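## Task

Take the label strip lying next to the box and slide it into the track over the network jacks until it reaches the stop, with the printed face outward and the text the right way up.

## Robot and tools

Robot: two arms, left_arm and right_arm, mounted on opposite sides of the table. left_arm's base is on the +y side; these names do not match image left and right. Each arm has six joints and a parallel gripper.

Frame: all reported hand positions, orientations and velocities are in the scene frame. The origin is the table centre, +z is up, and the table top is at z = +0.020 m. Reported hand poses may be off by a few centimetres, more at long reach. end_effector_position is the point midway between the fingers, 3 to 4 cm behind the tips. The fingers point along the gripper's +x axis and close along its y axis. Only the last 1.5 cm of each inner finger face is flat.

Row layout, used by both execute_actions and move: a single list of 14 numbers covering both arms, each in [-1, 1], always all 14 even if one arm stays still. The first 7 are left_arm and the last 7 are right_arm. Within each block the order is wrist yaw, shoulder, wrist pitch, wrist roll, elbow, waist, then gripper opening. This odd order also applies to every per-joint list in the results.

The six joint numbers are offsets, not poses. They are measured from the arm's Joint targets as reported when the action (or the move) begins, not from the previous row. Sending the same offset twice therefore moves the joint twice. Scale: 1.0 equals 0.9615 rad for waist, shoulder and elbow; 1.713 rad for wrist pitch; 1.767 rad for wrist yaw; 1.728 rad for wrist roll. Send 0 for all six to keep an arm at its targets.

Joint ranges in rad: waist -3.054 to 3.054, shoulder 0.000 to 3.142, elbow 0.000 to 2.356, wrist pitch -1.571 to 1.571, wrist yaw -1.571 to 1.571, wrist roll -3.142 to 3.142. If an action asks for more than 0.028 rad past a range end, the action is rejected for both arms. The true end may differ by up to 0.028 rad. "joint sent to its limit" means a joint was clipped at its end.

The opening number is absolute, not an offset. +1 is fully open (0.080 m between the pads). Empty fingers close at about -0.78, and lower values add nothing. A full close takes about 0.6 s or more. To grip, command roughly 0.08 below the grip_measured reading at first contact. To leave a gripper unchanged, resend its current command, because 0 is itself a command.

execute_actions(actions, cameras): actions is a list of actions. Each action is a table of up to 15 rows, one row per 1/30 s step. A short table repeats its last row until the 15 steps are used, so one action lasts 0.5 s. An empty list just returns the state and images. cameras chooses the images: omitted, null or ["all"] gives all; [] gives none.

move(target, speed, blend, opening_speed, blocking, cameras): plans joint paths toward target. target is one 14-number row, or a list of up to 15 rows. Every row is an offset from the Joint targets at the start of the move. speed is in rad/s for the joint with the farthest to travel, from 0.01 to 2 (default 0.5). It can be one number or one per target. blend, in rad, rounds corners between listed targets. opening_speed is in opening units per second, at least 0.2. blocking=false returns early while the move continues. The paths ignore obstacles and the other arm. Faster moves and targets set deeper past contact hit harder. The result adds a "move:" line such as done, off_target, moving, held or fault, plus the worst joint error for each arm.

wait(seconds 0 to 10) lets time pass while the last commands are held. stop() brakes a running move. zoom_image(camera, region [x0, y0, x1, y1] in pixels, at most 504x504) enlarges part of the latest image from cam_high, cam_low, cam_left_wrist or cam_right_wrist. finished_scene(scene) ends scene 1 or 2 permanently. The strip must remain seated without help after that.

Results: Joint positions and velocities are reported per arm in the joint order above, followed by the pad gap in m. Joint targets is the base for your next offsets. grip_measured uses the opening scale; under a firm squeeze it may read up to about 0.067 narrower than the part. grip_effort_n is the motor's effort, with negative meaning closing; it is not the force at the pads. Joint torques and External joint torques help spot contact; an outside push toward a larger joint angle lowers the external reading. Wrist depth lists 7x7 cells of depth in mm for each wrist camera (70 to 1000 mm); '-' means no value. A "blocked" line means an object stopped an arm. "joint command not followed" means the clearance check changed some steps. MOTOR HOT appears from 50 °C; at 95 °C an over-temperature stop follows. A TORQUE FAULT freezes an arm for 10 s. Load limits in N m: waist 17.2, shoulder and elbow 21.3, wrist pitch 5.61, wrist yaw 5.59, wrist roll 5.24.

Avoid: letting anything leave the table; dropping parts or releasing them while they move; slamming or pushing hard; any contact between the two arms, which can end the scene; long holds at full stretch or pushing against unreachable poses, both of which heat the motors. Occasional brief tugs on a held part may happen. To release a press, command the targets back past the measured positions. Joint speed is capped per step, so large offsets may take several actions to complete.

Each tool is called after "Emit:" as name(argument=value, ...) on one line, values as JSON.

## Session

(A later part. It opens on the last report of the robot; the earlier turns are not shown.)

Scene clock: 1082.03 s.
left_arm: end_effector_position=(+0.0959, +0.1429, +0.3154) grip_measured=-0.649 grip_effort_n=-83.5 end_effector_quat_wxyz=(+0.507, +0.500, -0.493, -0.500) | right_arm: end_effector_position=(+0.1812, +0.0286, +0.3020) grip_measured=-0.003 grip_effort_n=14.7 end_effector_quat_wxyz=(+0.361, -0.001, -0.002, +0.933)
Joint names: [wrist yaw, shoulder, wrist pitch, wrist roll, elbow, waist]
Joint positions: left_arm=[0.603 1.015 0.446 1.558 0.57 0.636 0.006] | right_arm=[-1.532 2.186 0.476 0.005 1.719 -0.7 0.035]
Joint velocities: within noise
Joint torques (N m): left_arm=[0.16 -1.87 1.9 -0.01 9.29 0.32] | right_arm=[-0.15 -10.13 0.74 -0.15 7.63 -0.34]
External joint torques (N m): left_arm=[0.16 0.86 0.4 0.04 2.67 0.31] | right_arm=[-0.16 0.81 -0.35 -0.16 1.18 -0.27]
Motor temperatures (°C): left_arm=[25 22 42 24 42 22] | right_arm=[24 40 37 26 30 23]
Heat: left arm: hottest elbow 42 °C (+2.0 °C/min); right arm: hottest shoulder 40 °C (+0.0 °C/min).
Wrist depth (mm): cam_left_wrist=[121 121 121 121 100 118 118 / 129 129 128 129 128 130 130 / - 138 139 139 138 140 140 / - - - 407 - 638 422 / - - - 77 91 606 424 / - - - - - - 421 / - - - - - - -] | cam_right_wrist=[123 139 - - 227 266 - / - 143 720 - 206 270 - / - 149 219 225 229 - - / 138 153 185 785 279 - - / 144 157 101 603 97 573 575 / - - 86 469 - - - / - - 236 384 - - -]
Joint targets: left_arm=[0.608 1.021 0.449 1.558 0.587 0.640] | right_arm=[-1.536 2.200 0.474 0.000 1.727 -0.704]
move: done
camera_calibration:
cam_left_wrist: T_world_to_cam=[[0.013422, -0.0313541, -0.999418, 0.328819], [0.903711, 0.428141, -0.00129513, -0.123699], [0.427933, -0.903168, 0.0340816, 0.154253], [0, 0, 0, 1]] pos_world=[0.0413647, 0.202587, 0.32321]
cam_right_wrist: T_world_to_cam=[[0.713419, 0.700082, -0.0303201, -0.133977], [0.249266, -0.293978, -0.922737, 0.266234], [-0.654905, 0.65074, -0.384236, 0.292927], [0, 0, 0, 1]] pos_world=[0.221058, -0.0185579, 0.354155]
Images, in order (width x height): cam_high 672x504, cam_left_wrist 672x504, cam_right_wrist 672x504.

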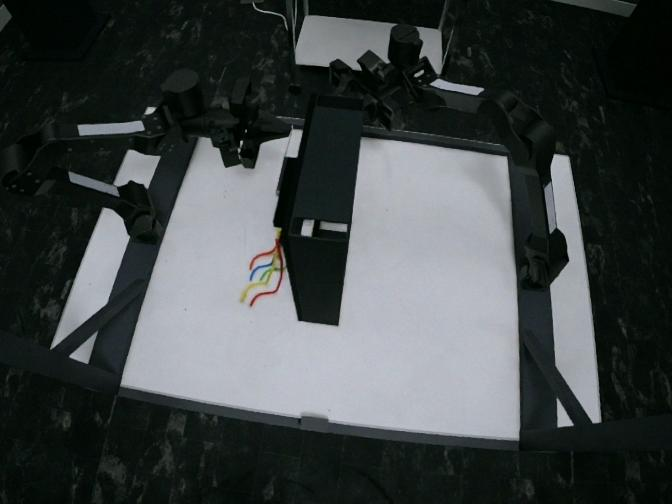

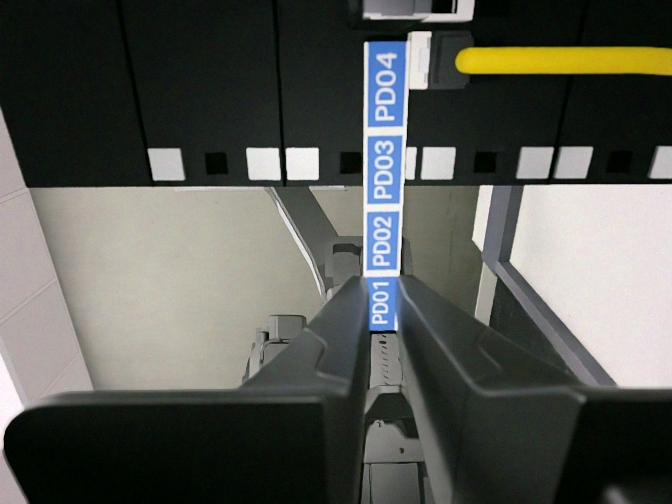

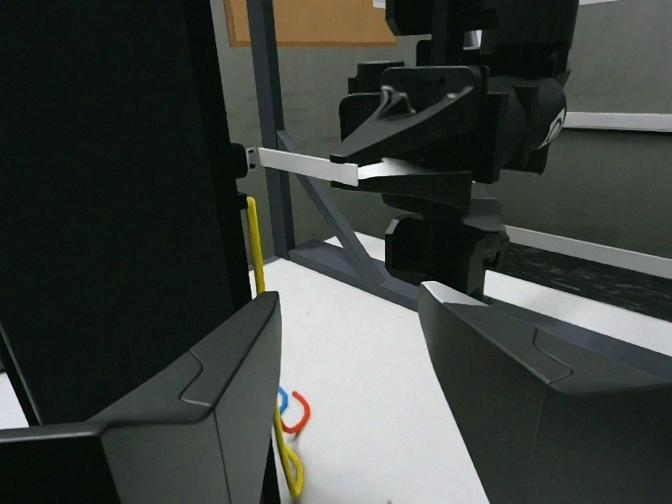

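Emit:
move(target=[-0.01075, 0.0163, 0.0093, 0, 0, -0.0187, -0.74, 0, 0, 0, 0, 0, 0, 0], speed=0.1, cameras=["cam_left_wrist","cam_right_wrist"])

Emit:
zoom_image(camera="cam_left_wrist", region=[350, 0, 440, 80])

Emit:
zoom_image(camera="cam_right_wrist", region=[226, 134, 286, 184])

Scene clock: 1134.27 s.
left_arm: end_effector_position=(+0.0959, +0.1397, +0.3141) grip_measured=-0.649 grip_effort_n=-83.5 end_effector_quat_wxyz=(+0.507, +0.500, -0.494, -0.500) | right_arm: end_effector_position=(+0.1812, +0.0286, +0.3020) grip_measured=-0.003 grip_effort_n=14.7 end_effector_quat_wxyz=(+0.361, -0.001, -0.002, +0.933)
Joint names: [wrist yaw, shoulder, wrist pitch, wrist roll, elbow, waist]
Joint positions: left_arm=[0.594 1.031 0.462 1.558 0.57 0.626 0.006] | right_arm=[-1.532 2.186 0.476 0.005 1.719 -0.7 0.035]
Joint velocities: within noise
Joint torques (N m): left_arm=[-0.17 -1.99 1.91 0 9.25 -0.29] | right_arm=[-0.18 -10.08 0.75 -0.17 7.64 -0.33]
External joint torques (N m): left_arm=[-0.17 0.74 0.43 0.05 2.69 -0.29] | right_arm=[-0.19 0.78 -0.33 -0.17 1.23 -0.32]
Motor temperatures (°C): left_arm=[25 22 46 24 43 22] | right_arm=[24 40 37 26 31 23]
Heat: left arm: hottest wrist pitch 46 °C (+4.0 °C/min); right arm: hottest shoulder 40 °C (+0.0 °C/min).
Wrist depth (mm): cam_left_wrist=[- 118 118 118 102 115 115 / - 126 126 124 125 127 126 / - 136 135 135 134 135 136 / - - - 413 - 634 422 / - - - 77 91 606 421 / - - - - - - 422 / - - - - - - -] | cam_right_wrist=[123 139 - - 226 266 - / - 143 717 - 205 274 - / - 149 213 197 235 - - / 138 153 185 773 274 - - / 144 158 101 606 95 589 573 / - - 86 466 - - - / - - 237 383 - - -]
Joint targets: left_arm=[0.590 1.036 0.465 1.558 0.587 0.622] | right_arm=[-1.536 2.200 0.474 0.000 1.727 -0.704]
move: done
camera_calibration:
cam_left_wrist: T_world_to_cam=[[0.0140622, -0.0322989, -0.999379, 0.327428], [0.903875, 0.427796, -0.00110755, -0.122344], [0.427566, -0.903298, 0.0352099, 0.151113], [0, 0, 0, 1]] pos_world=[0.041369, 0.199414, 0.321769]
cam_right_wrist: T_world_to_cam=[[0.713419, 0.700082, -0.0303201, -0.133977], [0.249266, -0.293978, -0.922737, 0.266234], [-0.654905, 0.65074, -0.384236, 0.292927], [0, 0, 0, 1]] pos_world=[0.221058, -0.0185579, 0.354155]
Images, in order (width x height): cam_left_wrist 672x504, cam_right_wrist 672x504.

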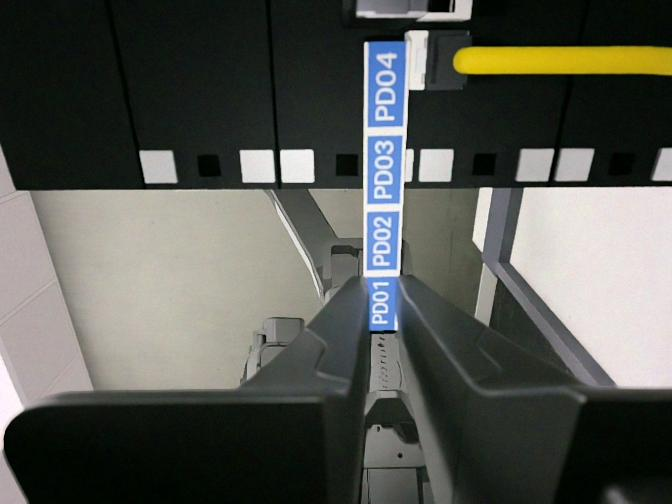

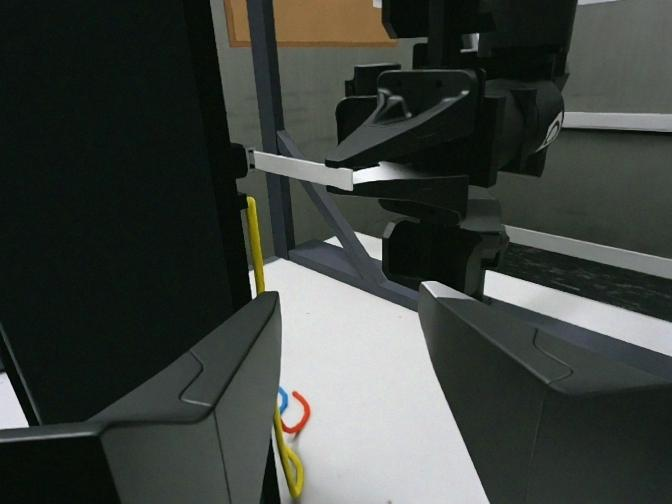

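Scaled by 5.600.

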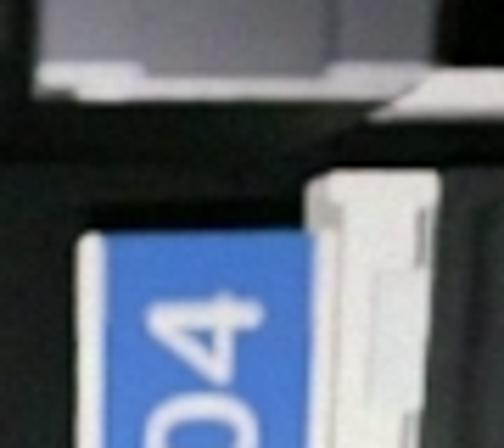

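Scaled by 8.400.

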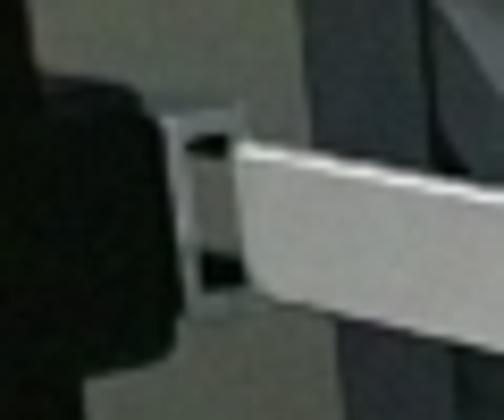

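Emit:
move(target=[-0.0073, -0.0285, -0.0039, 0, -0.0367, -0.0134, -0.74, 0, 0, 0, 0, 0, 0, 0], speed=0.1, cameras=["cam_left_wrist","cam_right_wrist"])

Emit:
zoom_image(camera="cam_left_wrist", region=[350, 0, 440, 80])

Emit:
zoom_image(camera="cam_right_wrist", region=[226, 134, 286, 184])

Scene clock: 1158.40 s.
left_arm: end_effector_position=(+0.0924, +0.1403, +0.3144) grip_measured=-0.649 grip_effort_n=-83.5 end_effector_quat_wxyz=(+0.507, +0.500, -0.495, -0.499) | right_arm: end_effector_position=(+0.1812, +0.0286, +0.3020) grip_measured=-0.003 grip_effort_n=14.7 end_effector_quat_wxyz=(+0.361, -0.001, -0.002, +0.933)
Joint names: [wrist yaw, shoulder, wrist pitch, wrist roll, elbow, waist]
Joint positions: left_arm=[0.581 1.018 0.458 1.558 0.564 0.614 0.006] | right_arm=[-1.532 2.186 0.476 0.005 1.719 -0.7 0.035]
Joint velocities: within noise
Joint torques (N m): left_arm=[-0.16 -3.74 1.66 0 5.69 -0.31] | right_arm=[-0.16 -10.15 0.76 -0.16 7.66 -0.38]
External joint torques (N m): left_arm=[-0.16 -1.01 0.15 0.05 -0.95 -0.31] | right_arm=[-0.17 0.75 -0.33 -0.16 1.24 -0.31]
Motor temperatures (°C): left_arm=[25 22 44 24 42 22] | right_arm=[24 40 37 26 31 23]
Heat: left arm: hottest wrist pitch 44 °C (+0.0 °C/min); right arm: hottest shoulder 40 °C (+0.0 °C/min).
Wrist depth (mm): cam_left_wrist=[- 119 119 117 99 117 117 / - 127 127 125 119 127 127 / 138 136 136 135 135 135 136 / - - - 424 - 636 421 / - - - 77 91 611 426 / - - - - - - 424 / - - - - - - -] | cam_right_wrist=[124 139 - - 234 270 - / - 142 728 288 212 283 - / - 149 219 206 238 - - / 138 153 184 750 274 - - / 143 157 101 600 95 578 571 / - - 86 463 - - - / - - 237 385 - - -]
Joint targets: left_arm=[0.576 1.009 0.459 1.558 0.552 0.609] | right_arm=[-1.536 2.200 0.474 0.000 1.727 -0.704]
move: done
camera_calibration:
cam_left_wrist: T_world_to_cam=[[0.0155552, -0.0345138, -0.999283, 0.327934], [0.903713, 0.428138, -0.000719773, -0.119634], [0.427856, -0.903054, 0.0378503, 0.15226], [0, 0, 0, 1]] pos_world=[0.0378679, 0.200037, 0.32185]
cam_right_wrist: T_world_to_cam=[[0.713419, 0.700082, -0.0303201, -0.133977], [0.249266, -0.293978, -0.922737, 0.266234], [-0.654905, 0.65074, -0.384236, 0.292927], [0, 0, 0, 1]] pos_world=[0.221058, -0.0185579, 0.354155]
Images, in order (width x height): cam_left_wrist 672x504, cam_right_wrist 672x504.

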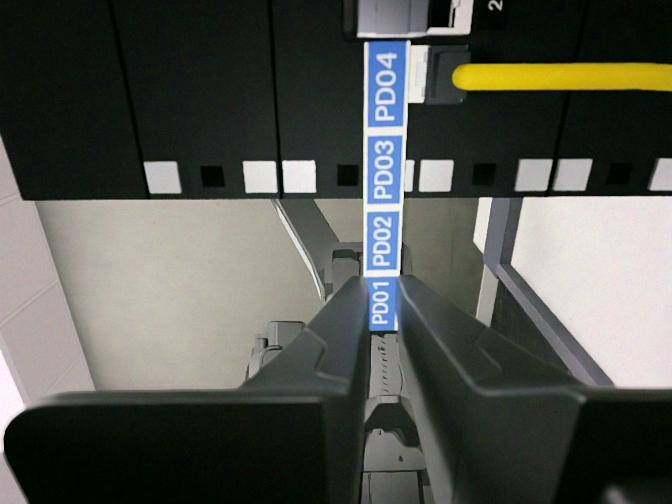

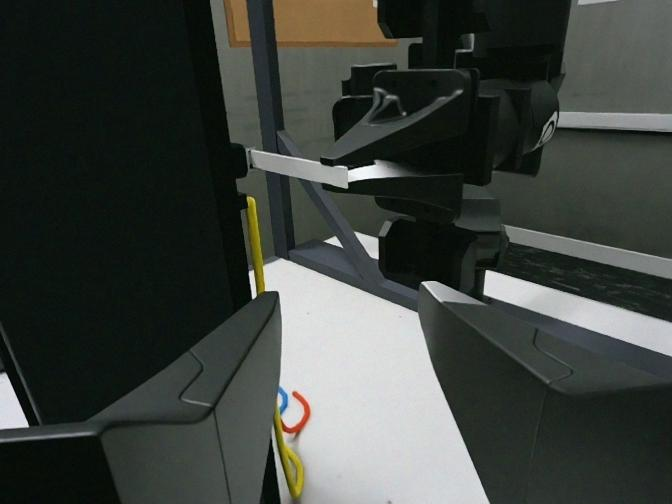

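Scaled by 5.600.

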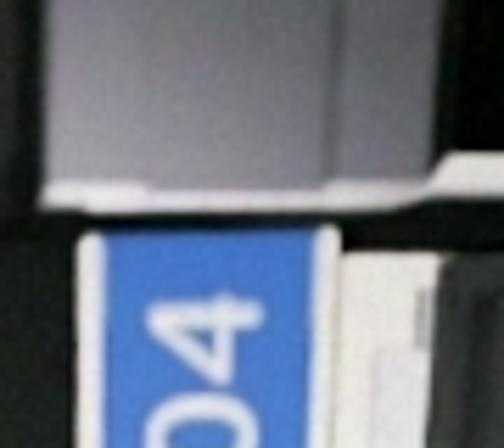

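Scaled by 8.400.

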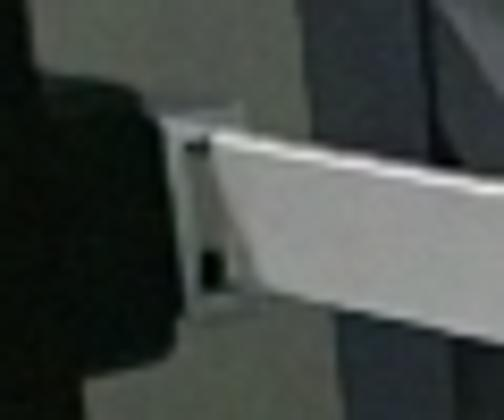

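Emit:
move(target=[[0, 0, 0.0012, 0, -0.0029, 0, -0.74, 0, 0, 0, 0, 0, 0, 0], [-0.01007, -0.01142, -0.0020, 0, -0.0078, -0.0185, -0.74, 0, 0, 0, 0, 0, 0, 0]], speed=0.05, cameras=["cam_left_wrist","cam_right_wrist"])

Emit:
zoom_image(camera="cam_left_wrist", region=[350, 0, 440, 80])

Emit:
zoom_image(camera="cam_right_wrist", region=[226, 134, 286, 184])

Scene clock: 1185.33 s.
left_arm: end_effector_position=(+0.0882, +0.1403, +0.3137) grip_measured=-0.649 grip_effort_n=-83.5 end_effector_quat_wxyz=(+0.507, +0.500, -0.495, -0.499) | right_arm: end_effector_position=(+0.1812, +0.0286, +0.3020) grip_measured=-0.003 grip_effort_n=14.7 end_effector_quat_wxyz=(+0.361, -0.001, -0.002, +0.933)
Joint names: [wrist yaw, shoulder, wrist pitch, wrist roll, elbow, waist]
Joint positions: left_arm=[0.564 1.007 0.455 1.558 0.556 0.596 0.006] | right_arm=[-1.532 2.186 0.476 0.005 1.719 -0.7 0.035]
Joint velocities: within noise
Joint torques (N m): left_arm=[-0.18 -3.66 1.68 0 5.65 -0.38] | right_arm=[-0.16 -10.1 0.74 -0.15 7.68 -0.32]
External joint torques (N m): left_arm=[-0.18 -1.01 0.17 0.05 -0.94 -0.38] | right_arm=[-0.17 0.68 -0.34 -0.15 1.33 -0.39]
Motor temperatures (°C): left_arm=[25 23 41 24 40 22] | right_arm=[24 39 36 26 31 23]
Heat: left arm: hottest wrist pitch 41 °C (-5.1 °C/min); right arm: hottest shoulder 39 °C (-1.0 °C/min).
Wrist depth (mm): cam_left_wrist=[- 119 119 116 115 119 119 / - 127 127 125 100 124 124 / 136 136 137 135 135 135 137 / - - - 423 - 642 423 / - - - 77 91 594 425 / - - - - - - 426 / - - - - - - -] | cam_right_wrist=[123 139 - - 231 278 - / - 142 714 290 214 293 - / - 149 214 204 246 - - / 138 153 184 743 283 - - / 144 157 101 599 96 586 580 / - - 86 466 - - - / - - 237 385 - - -]
Joint targets: left_arm=[0.559 0.998 0.455 1.558 0.544 0.591] | right_arm=[-1.536 2.200 0.474 0.000 1.727 -0.704]
move: done
camera_calibration:
cam_left_wrist: T_world_to_cam=[[0.0154854, -0.0345572, -0.999283, 0.327317], [0.903876, 0.427793, -0.000787021, -0.115749], [0.427514, -0.903216, 0.03786, 0.154134], [0, 0, 0, 1]] pos_world=[0.0336598, 0.200044, 0.321156]
cam_right_wrist: T_world_to_cam=[[0.713419, 0.700082, -0.0303201, -0.133977], [0.249266, -0.293978, -0.922737, 0.266234], [-0.654905, 0.65074, -0.384236, 0.292927], [0, 0, 0, 1]] pos_world=[0.221058, -0.0185579, 0.354155]
Images, in order (width x height): cam_left_wrist 672x504, cam_right_wrist 672x504.

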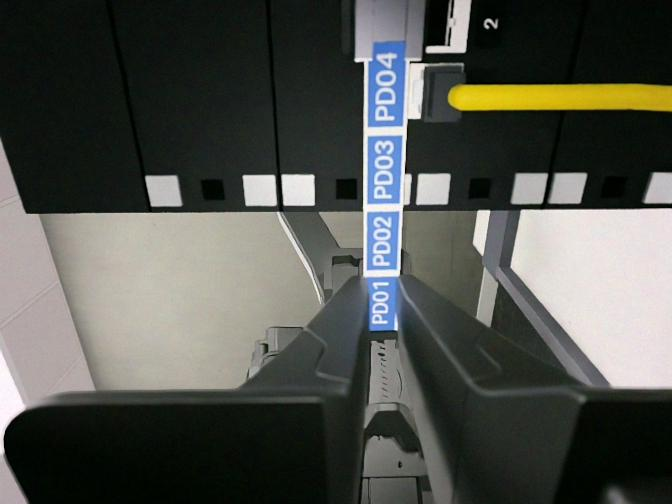

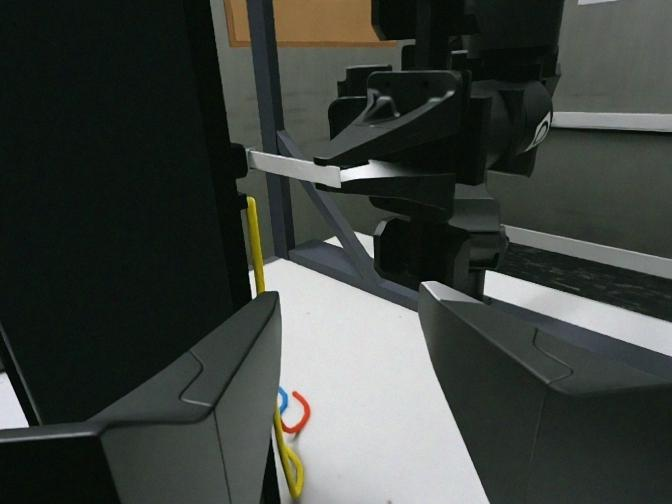

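Scaled by 5.600.

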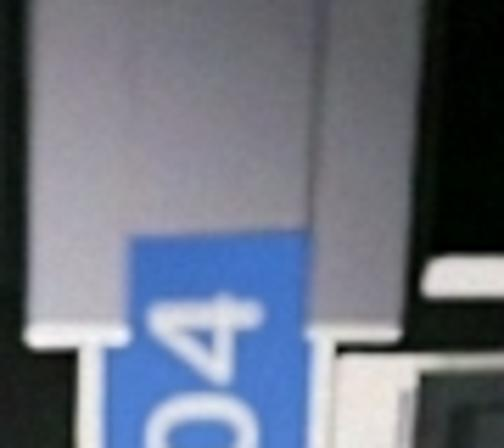

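Scaled by 8.400.

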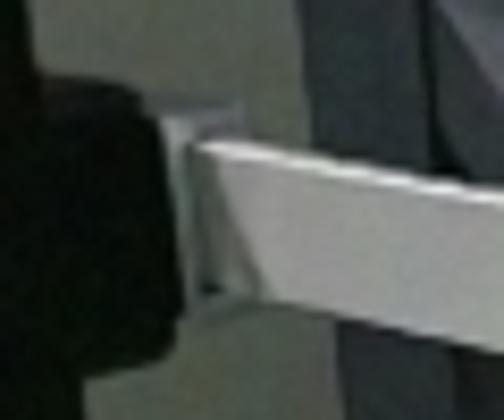

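Emit:
move(target=[-0.02617, -0.0271, -0.00869, 0, -0.0116, -0.0481, -0.74, 0, 0, 0, 0, 0, 0, 0], speed=0.06, cameras=["cam_left_wrist","cam_right_wrist"])

Scene clock: 1202.27 s.
left_arm: end_effector_position=(+0.0780, +0.1400, +0.3137) grip_measured=-0.649 grip_effort_n=-83.5 end_effector_quat_wxyz=(+0.507, +0.499, -0.495, -0.499) | right_arm: end_effector_position=(+0.1812, +0.0286, +0.3020) grip_measured=-0.003 grip_effort_n=14.2 end_effector_quat_wxyz=(+0.361, -0.001, -0.002, +0.933)
Joint names: [wrist yaw, shoulder, wrist pitch, wrist roll, elbow, waist]
Joint positions: left_arm=[0.517 0.981 0.44 1.558 0.545 0.549 0.006] | right_arm=[-1.532 2.186 0.476 0.005 1.719 -0.7 0.035]
Joint velocities: within noise
Joint torques (N m): left_arm=[-0.17 -3.51 1.68 0 5.72 -0.36] | right_arm=[-0.16 -10.15 0.74 -0.15 7.65 -0.28]
External joint torques (N m): left_arm=[-0.16 -0.98 0.15 0.05 -0.94 -0.36] | right_arm=[-0.16 0.83 -0.36 -0.15 1.2 -0.36]
Motor temperatures (°C): left_arm=[25 23 41 24 38 22] | right_arm=[24 39 36 26 31 23]
Heat: left arm: hottest wrist pitch 41 °C (-4.0 °C/min); right arm: hottest shoulder 39 °C (-1.0 °C/min).
Wrist depth (mm): cam_left_wrist=[- 118 118 115 112 119 119 / - 126 126 125 104 126 127 / 136 136 136 134 136 138 138 / - - - 145 145 560 403 / - - - 77 91 588 424 / - - - - - - 428 / - - - - - - -] | cam_right_wrist=[123 139 - - 230 287 - / - 143 715 240 228 308 - / - 148 214 238 253 - - / 138 153 185 724 290 - - / 144 157 101 602 97 584 577 / - - 86 465 - - - / - - 236 386 - - -]
Joint targets: left_arm=[0.512 0.972 0.440 1.558 0.533 0.545] | right_arm=[-1.536 2.200 0.474 0.000 1.727 -0.704]
move: done
camera_calibration:
cam_left_wrist: T_world_to_cam=[[0.0155262, -0.0349799, -0.999267, 0.327583], [0.903876, 0.427793, -0.000931083, -0.106392], [0.427512, -0.9032, 0.0382595, 0.15804], [0, 0, 0, 1]] pos_world=[0.0235151, 0.199714, 0.321198]
cam_right_wrist: T_world_to_cam=[[0.713419, 0.700082, -0.0303201, -0.133977], [0.249266, -0.293978, -0.922737, 0.266234], [-0.654905, 0.65074, -0.384236, 0.292927], [0, 0, 0, 1]] pos_world=[0.221058, -0.0185579, 0.354155]
Images, in order (width x height): cam_left_wrist 672x504, cam_right_wrist 672x504.

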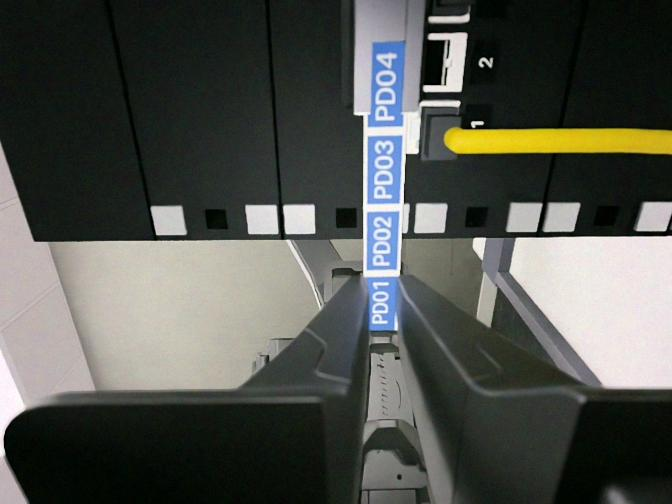

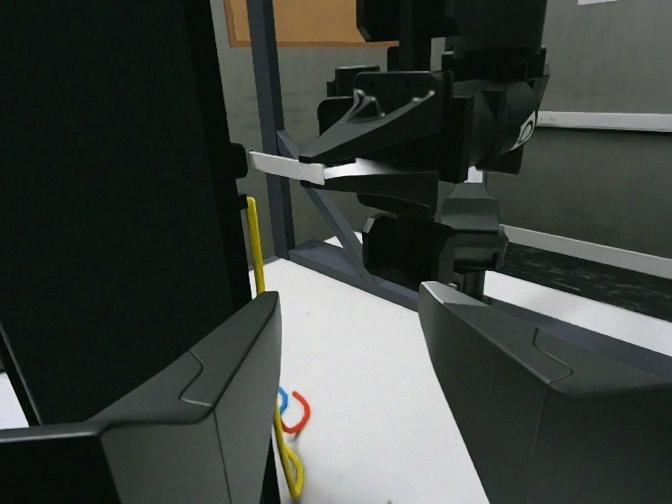

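Emit:
move(target=[[-0.02745, -0.0264, -0.0088, 0, -0.0107, -0.0504, -0.74, 0, 0, 0, 0, 0, 0, 0], [-0.0565, -0.0498, -0.0169, 0, -0.0197, -0.1038, -0.74, 0, 0, 0, 0, 0, 0, 0]], speed=0.06, blend=0.01, cameras=["cam_left_wrist","cam_right_wrist"])

Scene clock: 1224.43 s.
left_arm: end_effector_position=(+0.0577, +0.1396, +0.3140) grip_measured=-0.649 grip_effort_n=-83.5 end_effector_quat_wxyz=(+0.507, +0.499, -0.495, -0.498) | right_arm: end_effector_position=(+0.1812, +0.0285, +0.3020) grip_measured=-0.003 grip_effort_n=14.7 end_effector_quat_wxyz=(+0.360, -0.001, -0.002, +0.933)
Joint names: [wrist yaw, shoulder, wrist pitch, wrist roll, elbow, waist]
Joint positions: left_arm=[0.417 0.932 0.412 1.558 0.526 0.45 0.006] | right_arm=[-1.532 2.186 0.476 0.005 1.719 -0.7 0.035]
Joint velocities: within noise
Joint torques (N m): left_arm=[-0.18 -3.2 1.71 0.01 5.75 -0.33] | right_arm=[-0.17 -10.15 0.74 -0.14 7.63 -0.34]
External joint torques (N m): left_arm=[-0.18 -0.92 0.16 0.06 -0.92 -0.33] | right_arm=[-0.18 0.74 -0.35 -0.14 1.21 -0.33]
Motor temperatures (°C): left_arm=[25 23 42 24 37 22] | right_arm=[24 39 36 26 31 23]
Heat: left arm: hottest wrist pitch 42 °C (-1.0 °C/min); right arm: hottest shoulder 39 °C (-1.0 °C/min).
Wrist depth (mm): cam_left_wrist=[- 118 118 115 100 118 117 / - 126 126 123 101 126 126 / 135 135 135 134 126 136 136 / 146 146 146 145 146 147 147 / - - - 77 91 603 430 / - - - - - - 426 / - - - - - - -] | cam_right_wrist=[123 139 - 261 287 - - / - 143 715 235 270 - - / - 149 173 243 362 - - / 138 153 185 720 521 - - / 144 158 101 609 97 590 566 / - - 85 460 - - - / - - 236 382 - - -]
Joint targets: left_arm=[0.412 0.924 0.411 1.558 0.514 0.446] | right_arm=[-1.536 2.200 0.474 0.000 1.727 -0.704]
move: done
camera_calibration:
cam_left_wrist: T_world_to_cam=[[0.0156402, -0.0362095, -0.999222, 0.328312], [0.903714, 0.428135, -0.00136934, -0.0877244], [0.427851, -0.902989, 0.0394191, 0.165972], [0, 0, 0, 1]] pos_world=[0.00313145, 0.199317, 0.321394]
cam_right_wrist: T_world_to_cam=[[0.713152, 0.700354, -0.0303198, -0.133879], [0.24938, -0.293885, -0.922736, 0.266207], [-0.655152, 0.650489, -0.384239, 0.292982], [0, 0, 0, 1]] pos_world=[0.221037, -0.018585, 0.354154]
Images, in order (width x height): cam_left_wrist 672x504, cam_right_wrist 672x504.

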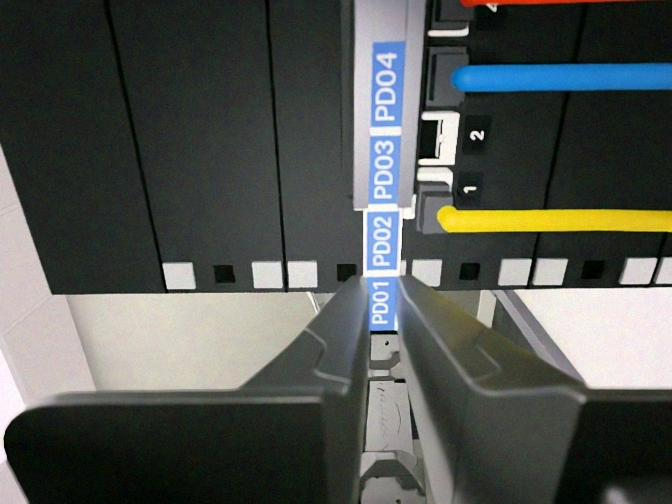

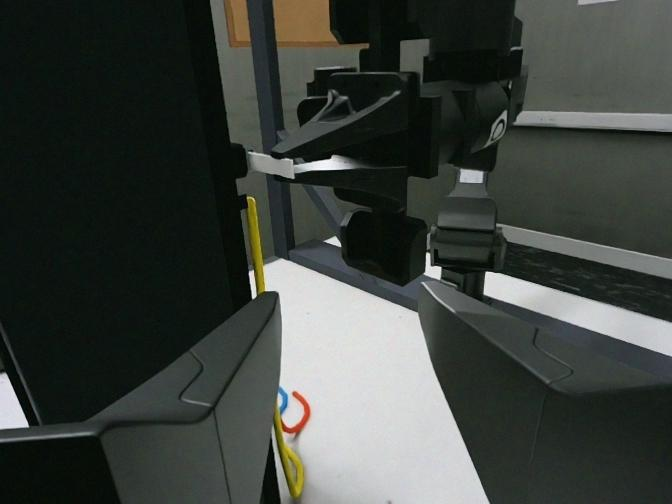

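Emit:
move(target=[[-0.01777, -0.01435, -0.0051, 0, -0.0054, -0.03266, -0.74, 0, 0, 0, 0, 0, 0, 0], [-0.03645, -0.0262, -0.0091, 0, -0.0100, -0.0670, -0.74, 0, 0, 0, 0, 0, 0, 0]], speed=0.05, blend=0.01, cameras=["cam_left_wrist","cam_right_wrist","cam_high"])

Emit:
zoom_image(camera="cam_left_wrist", region=[320, 200, 450, 340])

Emit:
zoom_image(camera="cam_right_wrist", region=[226, 134, 296, 194])

Scene clock: 1236.07 s.
left_arm: end_effector_position=(+0.0455, +0.1396, +0.3140) grip_measured=-0.649 grip_effort_n=-83.5 end_effector_quat_wxyz=(+0.508, +0.499, -0.495, -0.498) | right_arm: end_effector_position=(+0.1812, +0.0285, +0.3020) grip_measured=-0.003 grip_effort_n=14.7 end_effector_quat_wxyz=(+0.360, -0.001, -0.002, +0.933)
Joint names: [wrist yaw, shoulder, wrist pitch, wrist roll, elbow, waist]
Joint positions: left_arm=[0.353 0.907 0.396 1.558 0.517 0.386 0.006] | right_arm=[-1.532 2.186 0.476 0.005 1.719 -0.7 0.035]
Joint velocities: within noise
Joint torques (N m): left_arm=[-0.16 -3.01 1.74 0 5.76 -0.4] | right_arm=[-0.15 -10.15 0.75 -0.17 7.65 -0.36]
External joint torques (N m): left_arm=[-0.17 -0.86 0.17 0.05 -0.95 -0.39] | right_arm=[-0.15 0.77 -0.33 -0.17 1.23 -0.37]
Motor temperatures (°C): left_arm=[25 23 41 24 36 22] | right_arm=[24 39 36 26 31 23]
Heat: left arm: hottest wrist pitch 41 °C (-1.0 °C/min); right arm: hottest shoulder 39 °C (+0.0 °C/min).
Wrist depth (mm): cam_left_wrist=[- 118 118 115 98 117 115 / - 126 126 94 98 124 123 / 135 135 136 131 133 136 136 / 146 146 146 147 121 142 142 / - - 155 77 91 526 389 / - - - - - - 427 / - - - - - - -] | cam_right_wrist=[124 139 - 262 299 - - / - 143 707 240 287 - - / - 149 217 270 518 - - / 138 153 184 668 551 - - / 144 157 101 601 97 577 573 / - - 86 470 - - - / - - 237 382 - - -]
Joint targets: left_arm=[0.348 0.899 0.396 1.558 0.505 0.381] | right_arm=[-1.536 2.200 0.474 0.000 1.727 -0.704]
move: done
camera_calibration:
cam_left_wrist: T_world_to_cam=[[0.0154702, -0.0366943, -0.999207, 0.328573], [0.903551, 0.428478, -0.00174603, -0.0765876], [0.428202, -0.902807, 0.0397838, 0.171011], [0, 0, 0, 1]] pos_world=[-0.00910958, 0.199263, 0.321375]
cam_right_wrist: T_world_to_cam=[[0.713152, 0.700354, -0.0303198, -0.133879], [0.24938, -0.293885, -0.922736, 0.266207], [-0.655152, 0.650489, -0.384239, 0.292982], [0, 0, 0, 1]] pos_world=[0.221037, -0.018585, 0.354154]
Images, in order (width x height): cam_high 672x504, cam_left_wrist 672x504, cam_right_wrist 672x504.

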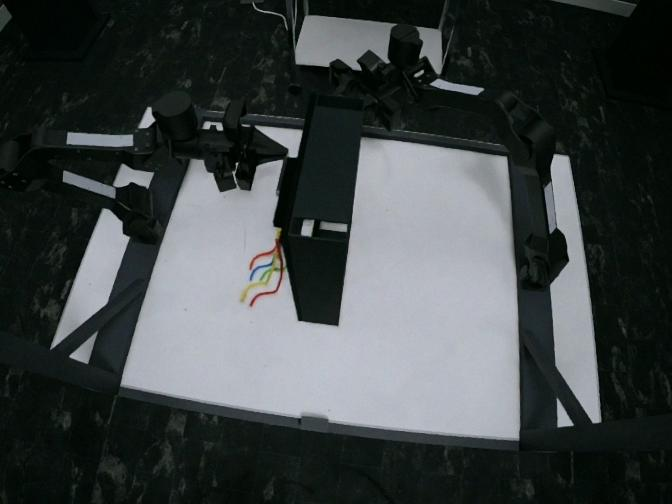

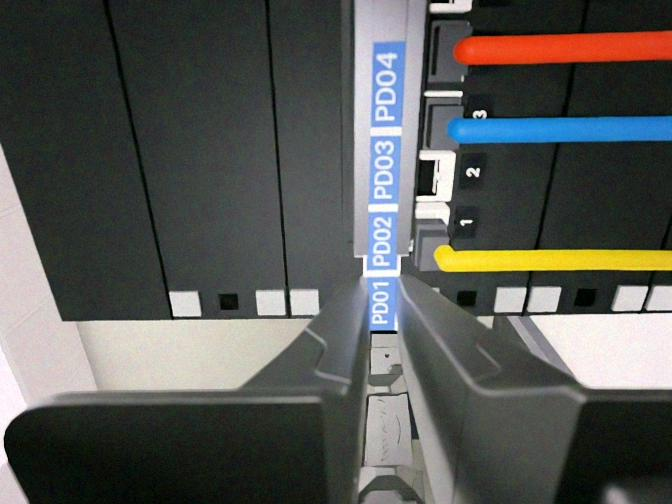

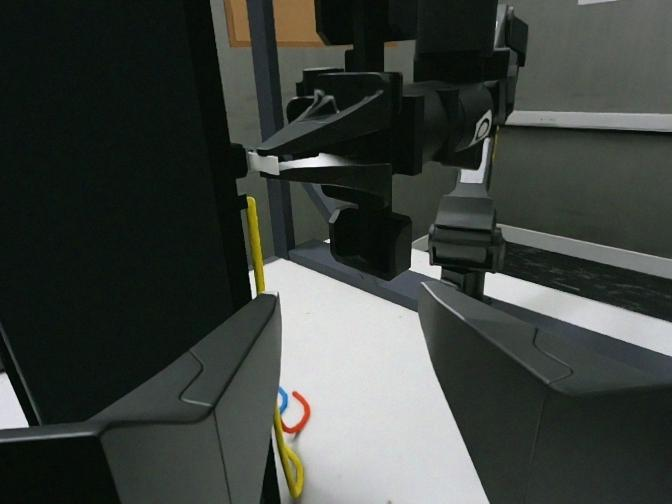

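Scaled by 3.600.

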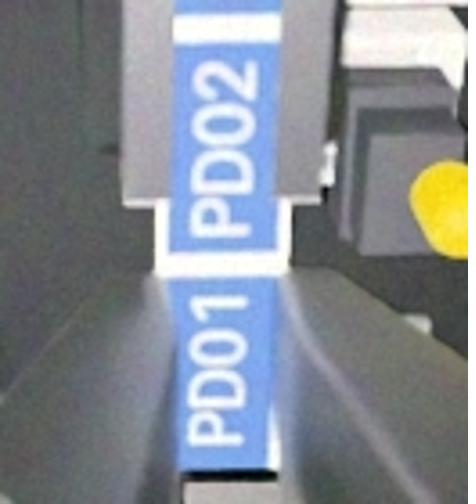

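Scaled by 7.200.

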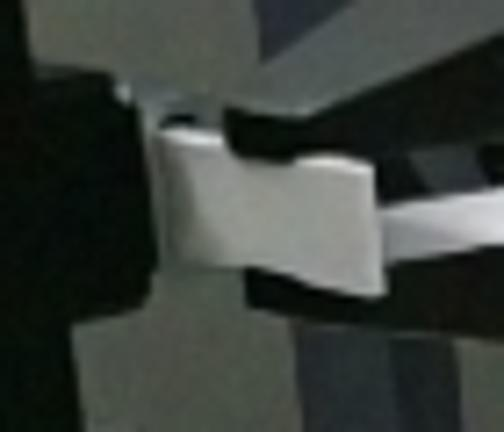

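Emit:
move(target=[0, 0, 0, 0, 0, 0, -0.38, 0, 0, 0, 0, 0, 0, 0], opening_speed=0.4, cameras=["cam_left_wrist","cam_right_wrist"])

Emit:
zoom_image(camera="cam_left_wrist", region=[320, 200, 450, 340])

Emit:
zoom_image(camera="cam_right_wrist", region=[226, 134, 296, 194])

Scene clock: 1268.50 s.
left_arm: end_effector_position=(+0.0452, +0.1397, +0.3140) grip_measured=-0.385 grip_effort_n=16.0 end_effector_quat_wxyz=(+0.507, +0.499, -0.495, -0.498) | right_arm: end_effector_position=(+0.1812, +0.0285, +0.3020) grip_measured=-0.003 grip_effort_n=14.7 end_effector_quat_wxyz=(+0.360, -0.001, -0.002, +0.933)
Joint names: [wrist yaw, shoulder, wrist pitch, wrist roll, elbow, waist]
Joint positions: left_arm=[0.353 0.906 0.395 1.558 0.516 0.385 0.018] | right_arm=[-1.532 2.186 0.476 0.005 1.719 -0.7 0.035]
Joint velocities: within noise
Joint torques (N m): left_arm=[-0.17 -2.94 1.77 0.01 5.85 -0.34] | right_arm=[-0.16 -10.13 0.74 -0.17 7.63 -0.29]
External joint torques (N m): left_arm=[-0.17 -0.77 0.19 0.06 -0.89 -0.34] | right_arm=[-0.17 0.72 -0.34 -0.17 1.23 -0.29]
Motor temperatures (°C): left_arm=[25 23 42 24 36 22] | right_arm=[24 39 36 26 31 23]
Heat: left arm: hottest wrist pitch 42 °C (+1.0 °C/min); right arm: hottest shoulder 39 °C (+0.0 °C/min).
Wrist depth (mm): cam_left_wrist=[- 118 118 115 96 117 115 / - 126 126 123 98 124 123 / 135 135 135 131 133 136 136 / 146 146 146 144 122 142 142 / - - 154 108 90 157 390 / - - - 279 84 - 407 / - - - 259 78 - -] | cam_right_wrist=[123 139 - 258 298 - - / - 143 220 244 287 - - / - 149 175 279 528 - - / 138 153 185 655 541 - - / 144 158 101 604 97 587 578 / - - 86 469 - - - / - - 236 387 - - -]
Joint targets: left_arm=[0.348 0.899 0.396 1.558 0.505 0.381] | right_arm=[-1.536 2.200 0.474 0.000 1.727 -0.704]
move: done
camera_calibration:
cam_left_wrist: T_world_to_cam=[[0.0154541, -0.036701, -0.999207, 0.328552], [0.903714, 0.428133, -0.00174823, -0.0763725], [0.427858, -0.90297, 0.0397836, 0.171228], [0, 0, 0, 1]] pos_world=[-0.00932003, 0.19937, 0.321346]
cam_right_wrist: T_world_to_cam=[[0.713152, 0.700354, -0.0303198, -0.133879], [0.24938, -0.293885, -0.922736, 0.266207], [-0.655152, 0.650489, -0.384239, 0.292982], [0, 0, 0, 1]] pos_world=[0.221037, -0.018585, 0.354154]
Images, in order (width x height): cam_left_wrist 672x504, cam_right_wrist 672x504.

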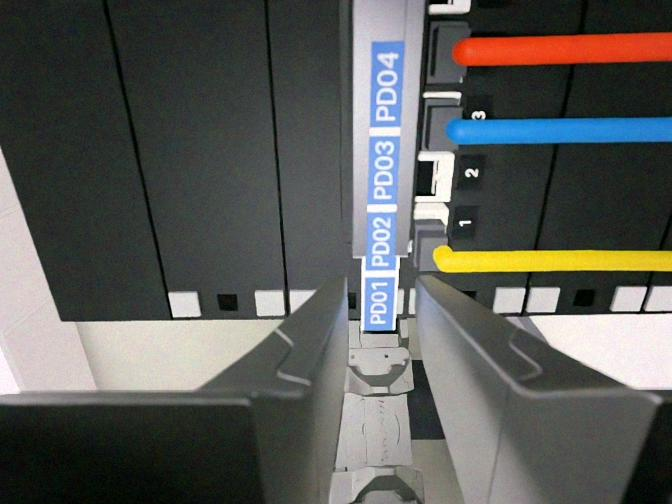

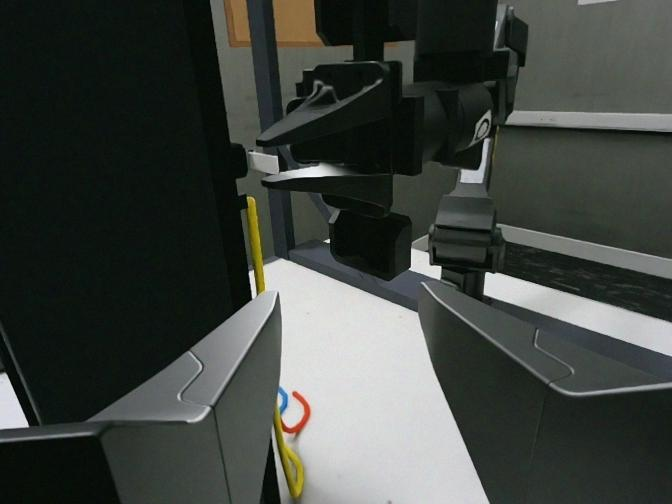

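Scaled by 3.600.

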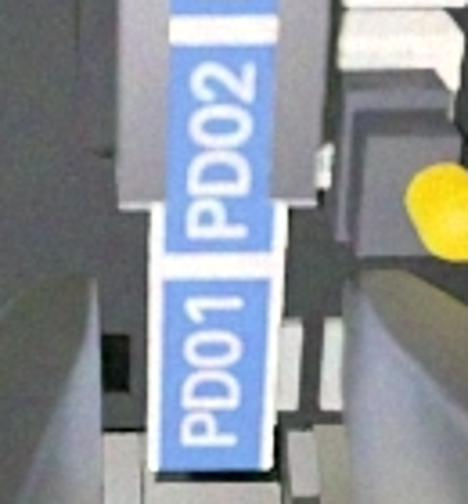

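Scaled by 7.200.

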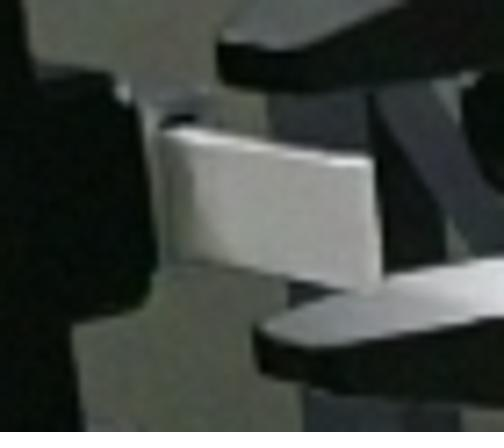

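Emit:
move(target=[[0.0051, 0.0125, 0, 0, 0.0291, 0.0094, -0.38, 0, 0, 0, 0, 0, 0, 0], [0.0711, 0.0619, 0.0172, 0, 0.0478, 0.1306, -0.38, 0, 0, 0, 0, 0, 0, 0]], speed=0.08, cameras=["cam_left_wrist","cam_right_wrist"])

Emit:
zoom_image(camera="cam_left_wrist", region=[320, 150, 450, 290])

Emit:
zoom_image(camera="cam_right_wrist", region=[226, 134, 316, 204])

Scene clock: 1279.50 s.
left_arm: end_effector_position=(+0.0680, +0.1403, +0.3130) grip_measured=-0.384 grip_effort_n=16.5 end_effector_quat_wxyz=(+0.507, +0.500, -0.494, -0.499) | right_arm: end_effector_position=(+0.1812, +0.0285, +0.3020) grip_measured=-0.003 grip_effort_n=14.7 end_effector_quat_wxyz=(+0.360, -0.001, -0.002, +0.933)
Joint names: [wrist yaw, shoulder, wrist pitch, wrist roll, elbow, waist]
Joint positions: left_arm=[0.469 0.953 0.422 1.558 0.533 0.502 0.018] | right_arm=[-1.532 2.186 0.476 0.005 1.719 -0.7 0.035]
Joint velocities: within noise
Joint torques (N m): left_arm=[0.13 -1.63 1.97 0 9.4 0.43] | right_arm=[-0.16 -10.13 0.74 -0.15 7.63 -0.33]
External joint torques (N m): left_arm=[0.12 0.8 0.42 0.05 2.7 0.44] | right_arm=[-0.16 0.89 -0.36 -0.15 1.16 -0.34]
Motor temperatures (°C): left_arm=[25 23 43 24 36 22] | right_arm=[24 39 36 26 31 23]
Heat: left arm: hottest wrist pitch 43 °C (+1.0 °C/min); right arm: hottest shoulder 39 °C (+0.0 °C/min).
Wrist depth (mm): cam_left_wrist=[- 117 120 84 94 116 116 / - 127 127 90 124 127 128 / 136 136 136 134 113 135 135 / 147 147 147 145 146 146 148 / - - - 257 88 577 418 / - - - 280 84 - 400 / - - - 243 79 - -] | cam_right_wrist=[124 139 - - 238 331 - / - 143 720 236 252 367 - / - 149 175 278 268 - - / 138 153 184 740 294 - - / 144 157 101 606 97 581 566 / - - 86 466 - - - / - - 237 384 - - -]
Joint targets: left_arm=[0.474 0.958 0.425 1.558 0.551 0.506] | right_arm=[-1.536 2.200 0.474 0.000 1.727 -0.704]
move: done
camera_calibration:
cam_left_wrist: T_world_to_cam=[[0.0141474, -0.0326986, -0.999365, 0.32679], [0.903385, 0.428829, -0.00124236, -0.0974636], [0.428597, -0.902794, 0.0356062, 0.163347], [0, 0, 0, 1]] pos_world=[0.0134137, 0.19995, 0.320645]
cam_right_wrist: T_world_to_cam=[[0.713152, 0.700354, -0.0303198, -0.133879], [0.24938, -0.293885, -0.922736, 0.266207], [-0.655152, 0.650489, -0.384239, 0.292982], [0, 0, 0, 1]] pos_world=[0.221037, -0.018585, 0.354154]
Images, in order (width x height): cam_left_wrist 672x504, cam_right_wrist 672x504.

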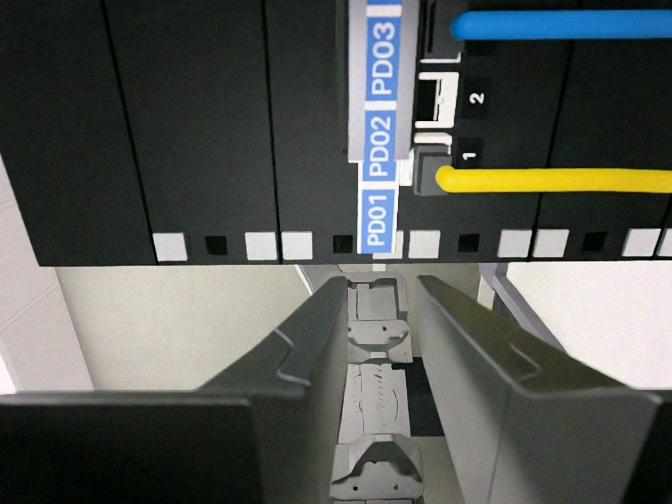

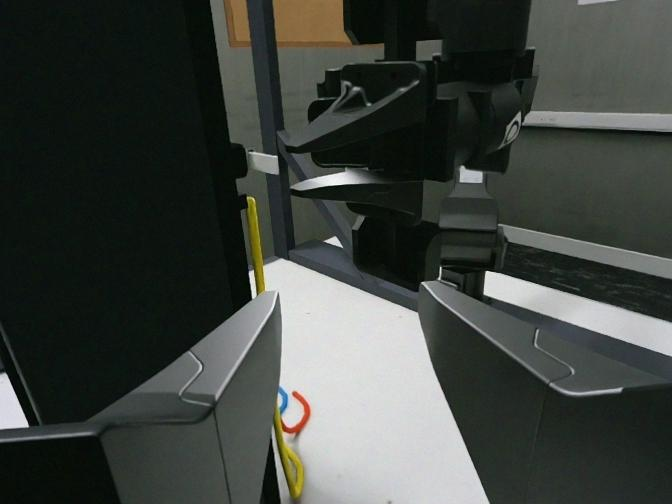

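Scaled by 3.600.

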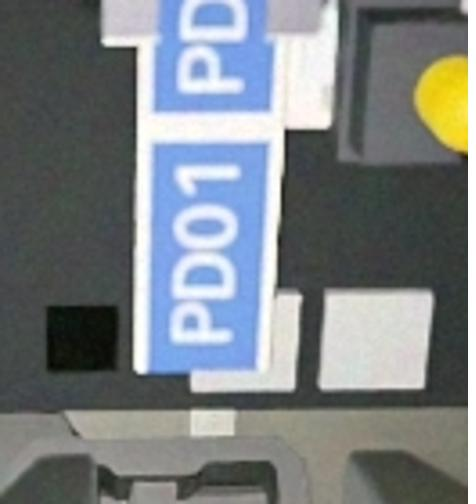

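Scaled by 5.600.

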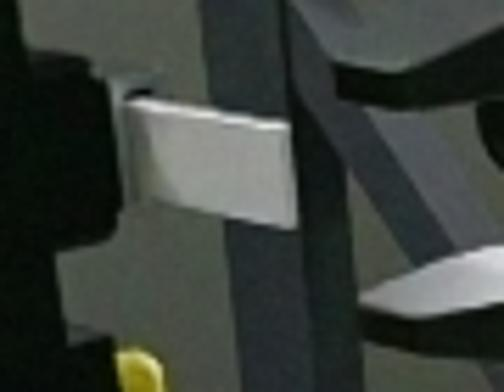

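Emit:
move(target=[0, 0, 0, 0, 0, 0, -0.85, 0, 0, 0, 0, 0, 0, 0], opening_speed=0.5, cameras=["cam_left_wrist","cam_right_wrist"])

Emit:
zoom_image(camera="cam_left_wrist", region=[320, 180, 450, 320])

Emit:
zoom_image(camera="cam_right_wrist", region=[226, 134, 316, 204])

Scene clock: 1289.73 s.
left_arm: end_effector_position=(+0.0680, +0.1402, +0.3130) grip_measured=-0.777 grip_effort_n=-83.5 end_effector_quat_wxyz=(+0.507, +0.500, -0.494, -0.499) | right_arm: end_effector_position=(+0.1812, +0.0285, +0.3020) grip_measured=-0.003 grip_effort_n=14.7 end_effector_quat_wxyz=(+0.360, -0.001, -0.002, +0.933)
Joint names: [wrist yaw, shoulder, wrist pitch, wrist roll, elbow, waist]
Joint positions: left_arm=[0.469 0.954 0.422 1.558 0.533 0.502 0] | right_arm=[-1.532 2.186 0.476 0.005 1.719 -0.7 0.035]
Joint velocities: within noise
Joint torques (N m): left_arm=[0.12 -1.62 1.96 0.01 9.36 0.37] | right_arm=[-0.17 -10.1 0.74 -0.14 7.65 -0.4]
External joint torques (N m): left_arm=[0.13 0.77 0.43 0.06 2.72 0.36] | right_arm=[-0.17 0.85 -0.35 -0.14 1.2 -0.47]
Motor temperatures (°C): left_arm=[25 23 44 24 38 22] | right_arm=[24 39 36 26 31 23]
Heat: left arm: hottest wrist pitch 44 °C (+3.0 °C/min); right arm: hottest shoulder 39 °C (+0.0 °C/min).
Wrist depth (mm): cam_left_wrist=[- 117 120 116 91 116 116 / - 127 127 124 123 127 127 / 136 136 136 134 113 135 135 / 147 147 147 144 146 146 148 / - - - 76 91 593 423 / - - - - - - 419 / - - - - - - -] | cam_right_wrist=[124 139 - - 243 331 - / - 143 714 247 239 367 - / - 149 174 223 262 - - / 139 153 185 735 296 - - / 144 157 101 595 97 583 573 / - - 86 469 - - - / - - 237 382 - - -]
Joint targets: left_arm=[0.474 0.959 0.425 1.558 0.551 0.506] | right_arm=[-1.536 2.200 0.474 0.000 1.727 -0.704]
move: done
camera_calibration:
cam_left_wrist: T_world_to_cam=[[0.0141354, -0.0327037, -0.999365, 0.326847], [0.903548, 0.428484, -0.00124176, -0.0973776], [0.428253, -0.902957, 0.0356062, 0.163333], [0, 0, 0, 1]] pos_world=[0.0134172, 0.199897, 0.320703]
cam_right_wrist: T_world_to_cam=[[0.713152, 0.700354, -0.0303198, -0.133879], [0.24938, -0.293885, -0.922736, 0.266207], [-0.655152, 0.650489, -0.384239, 0.292982], [0, 0, 0, 1]] pos_world=[0.221037, -0.018585, 0.354154]
Images, in order (width x height): cam_left_wrist 672x504, cam_right_wrist 672x504.

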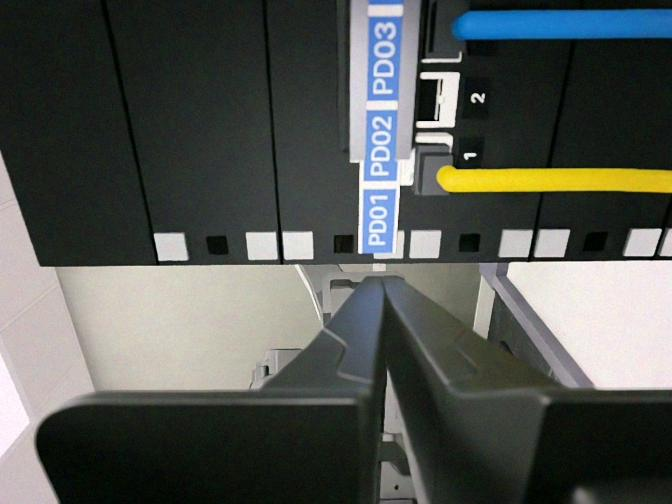

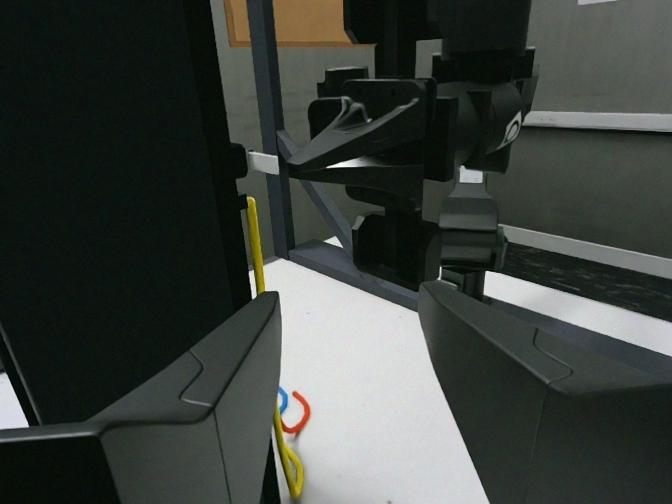

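Scaled by 3.600.

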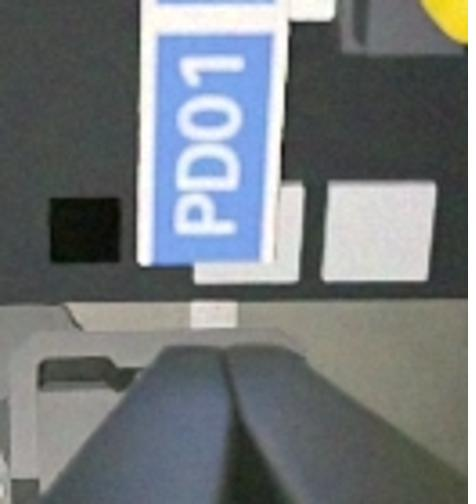

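Scaled by 5.600.

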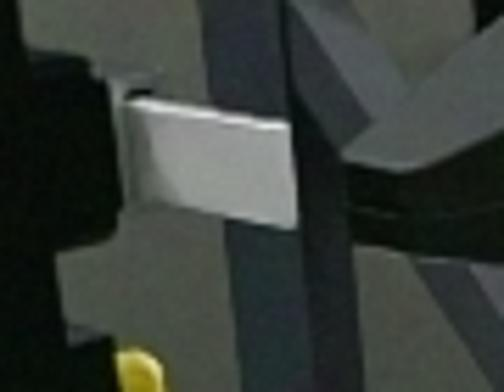

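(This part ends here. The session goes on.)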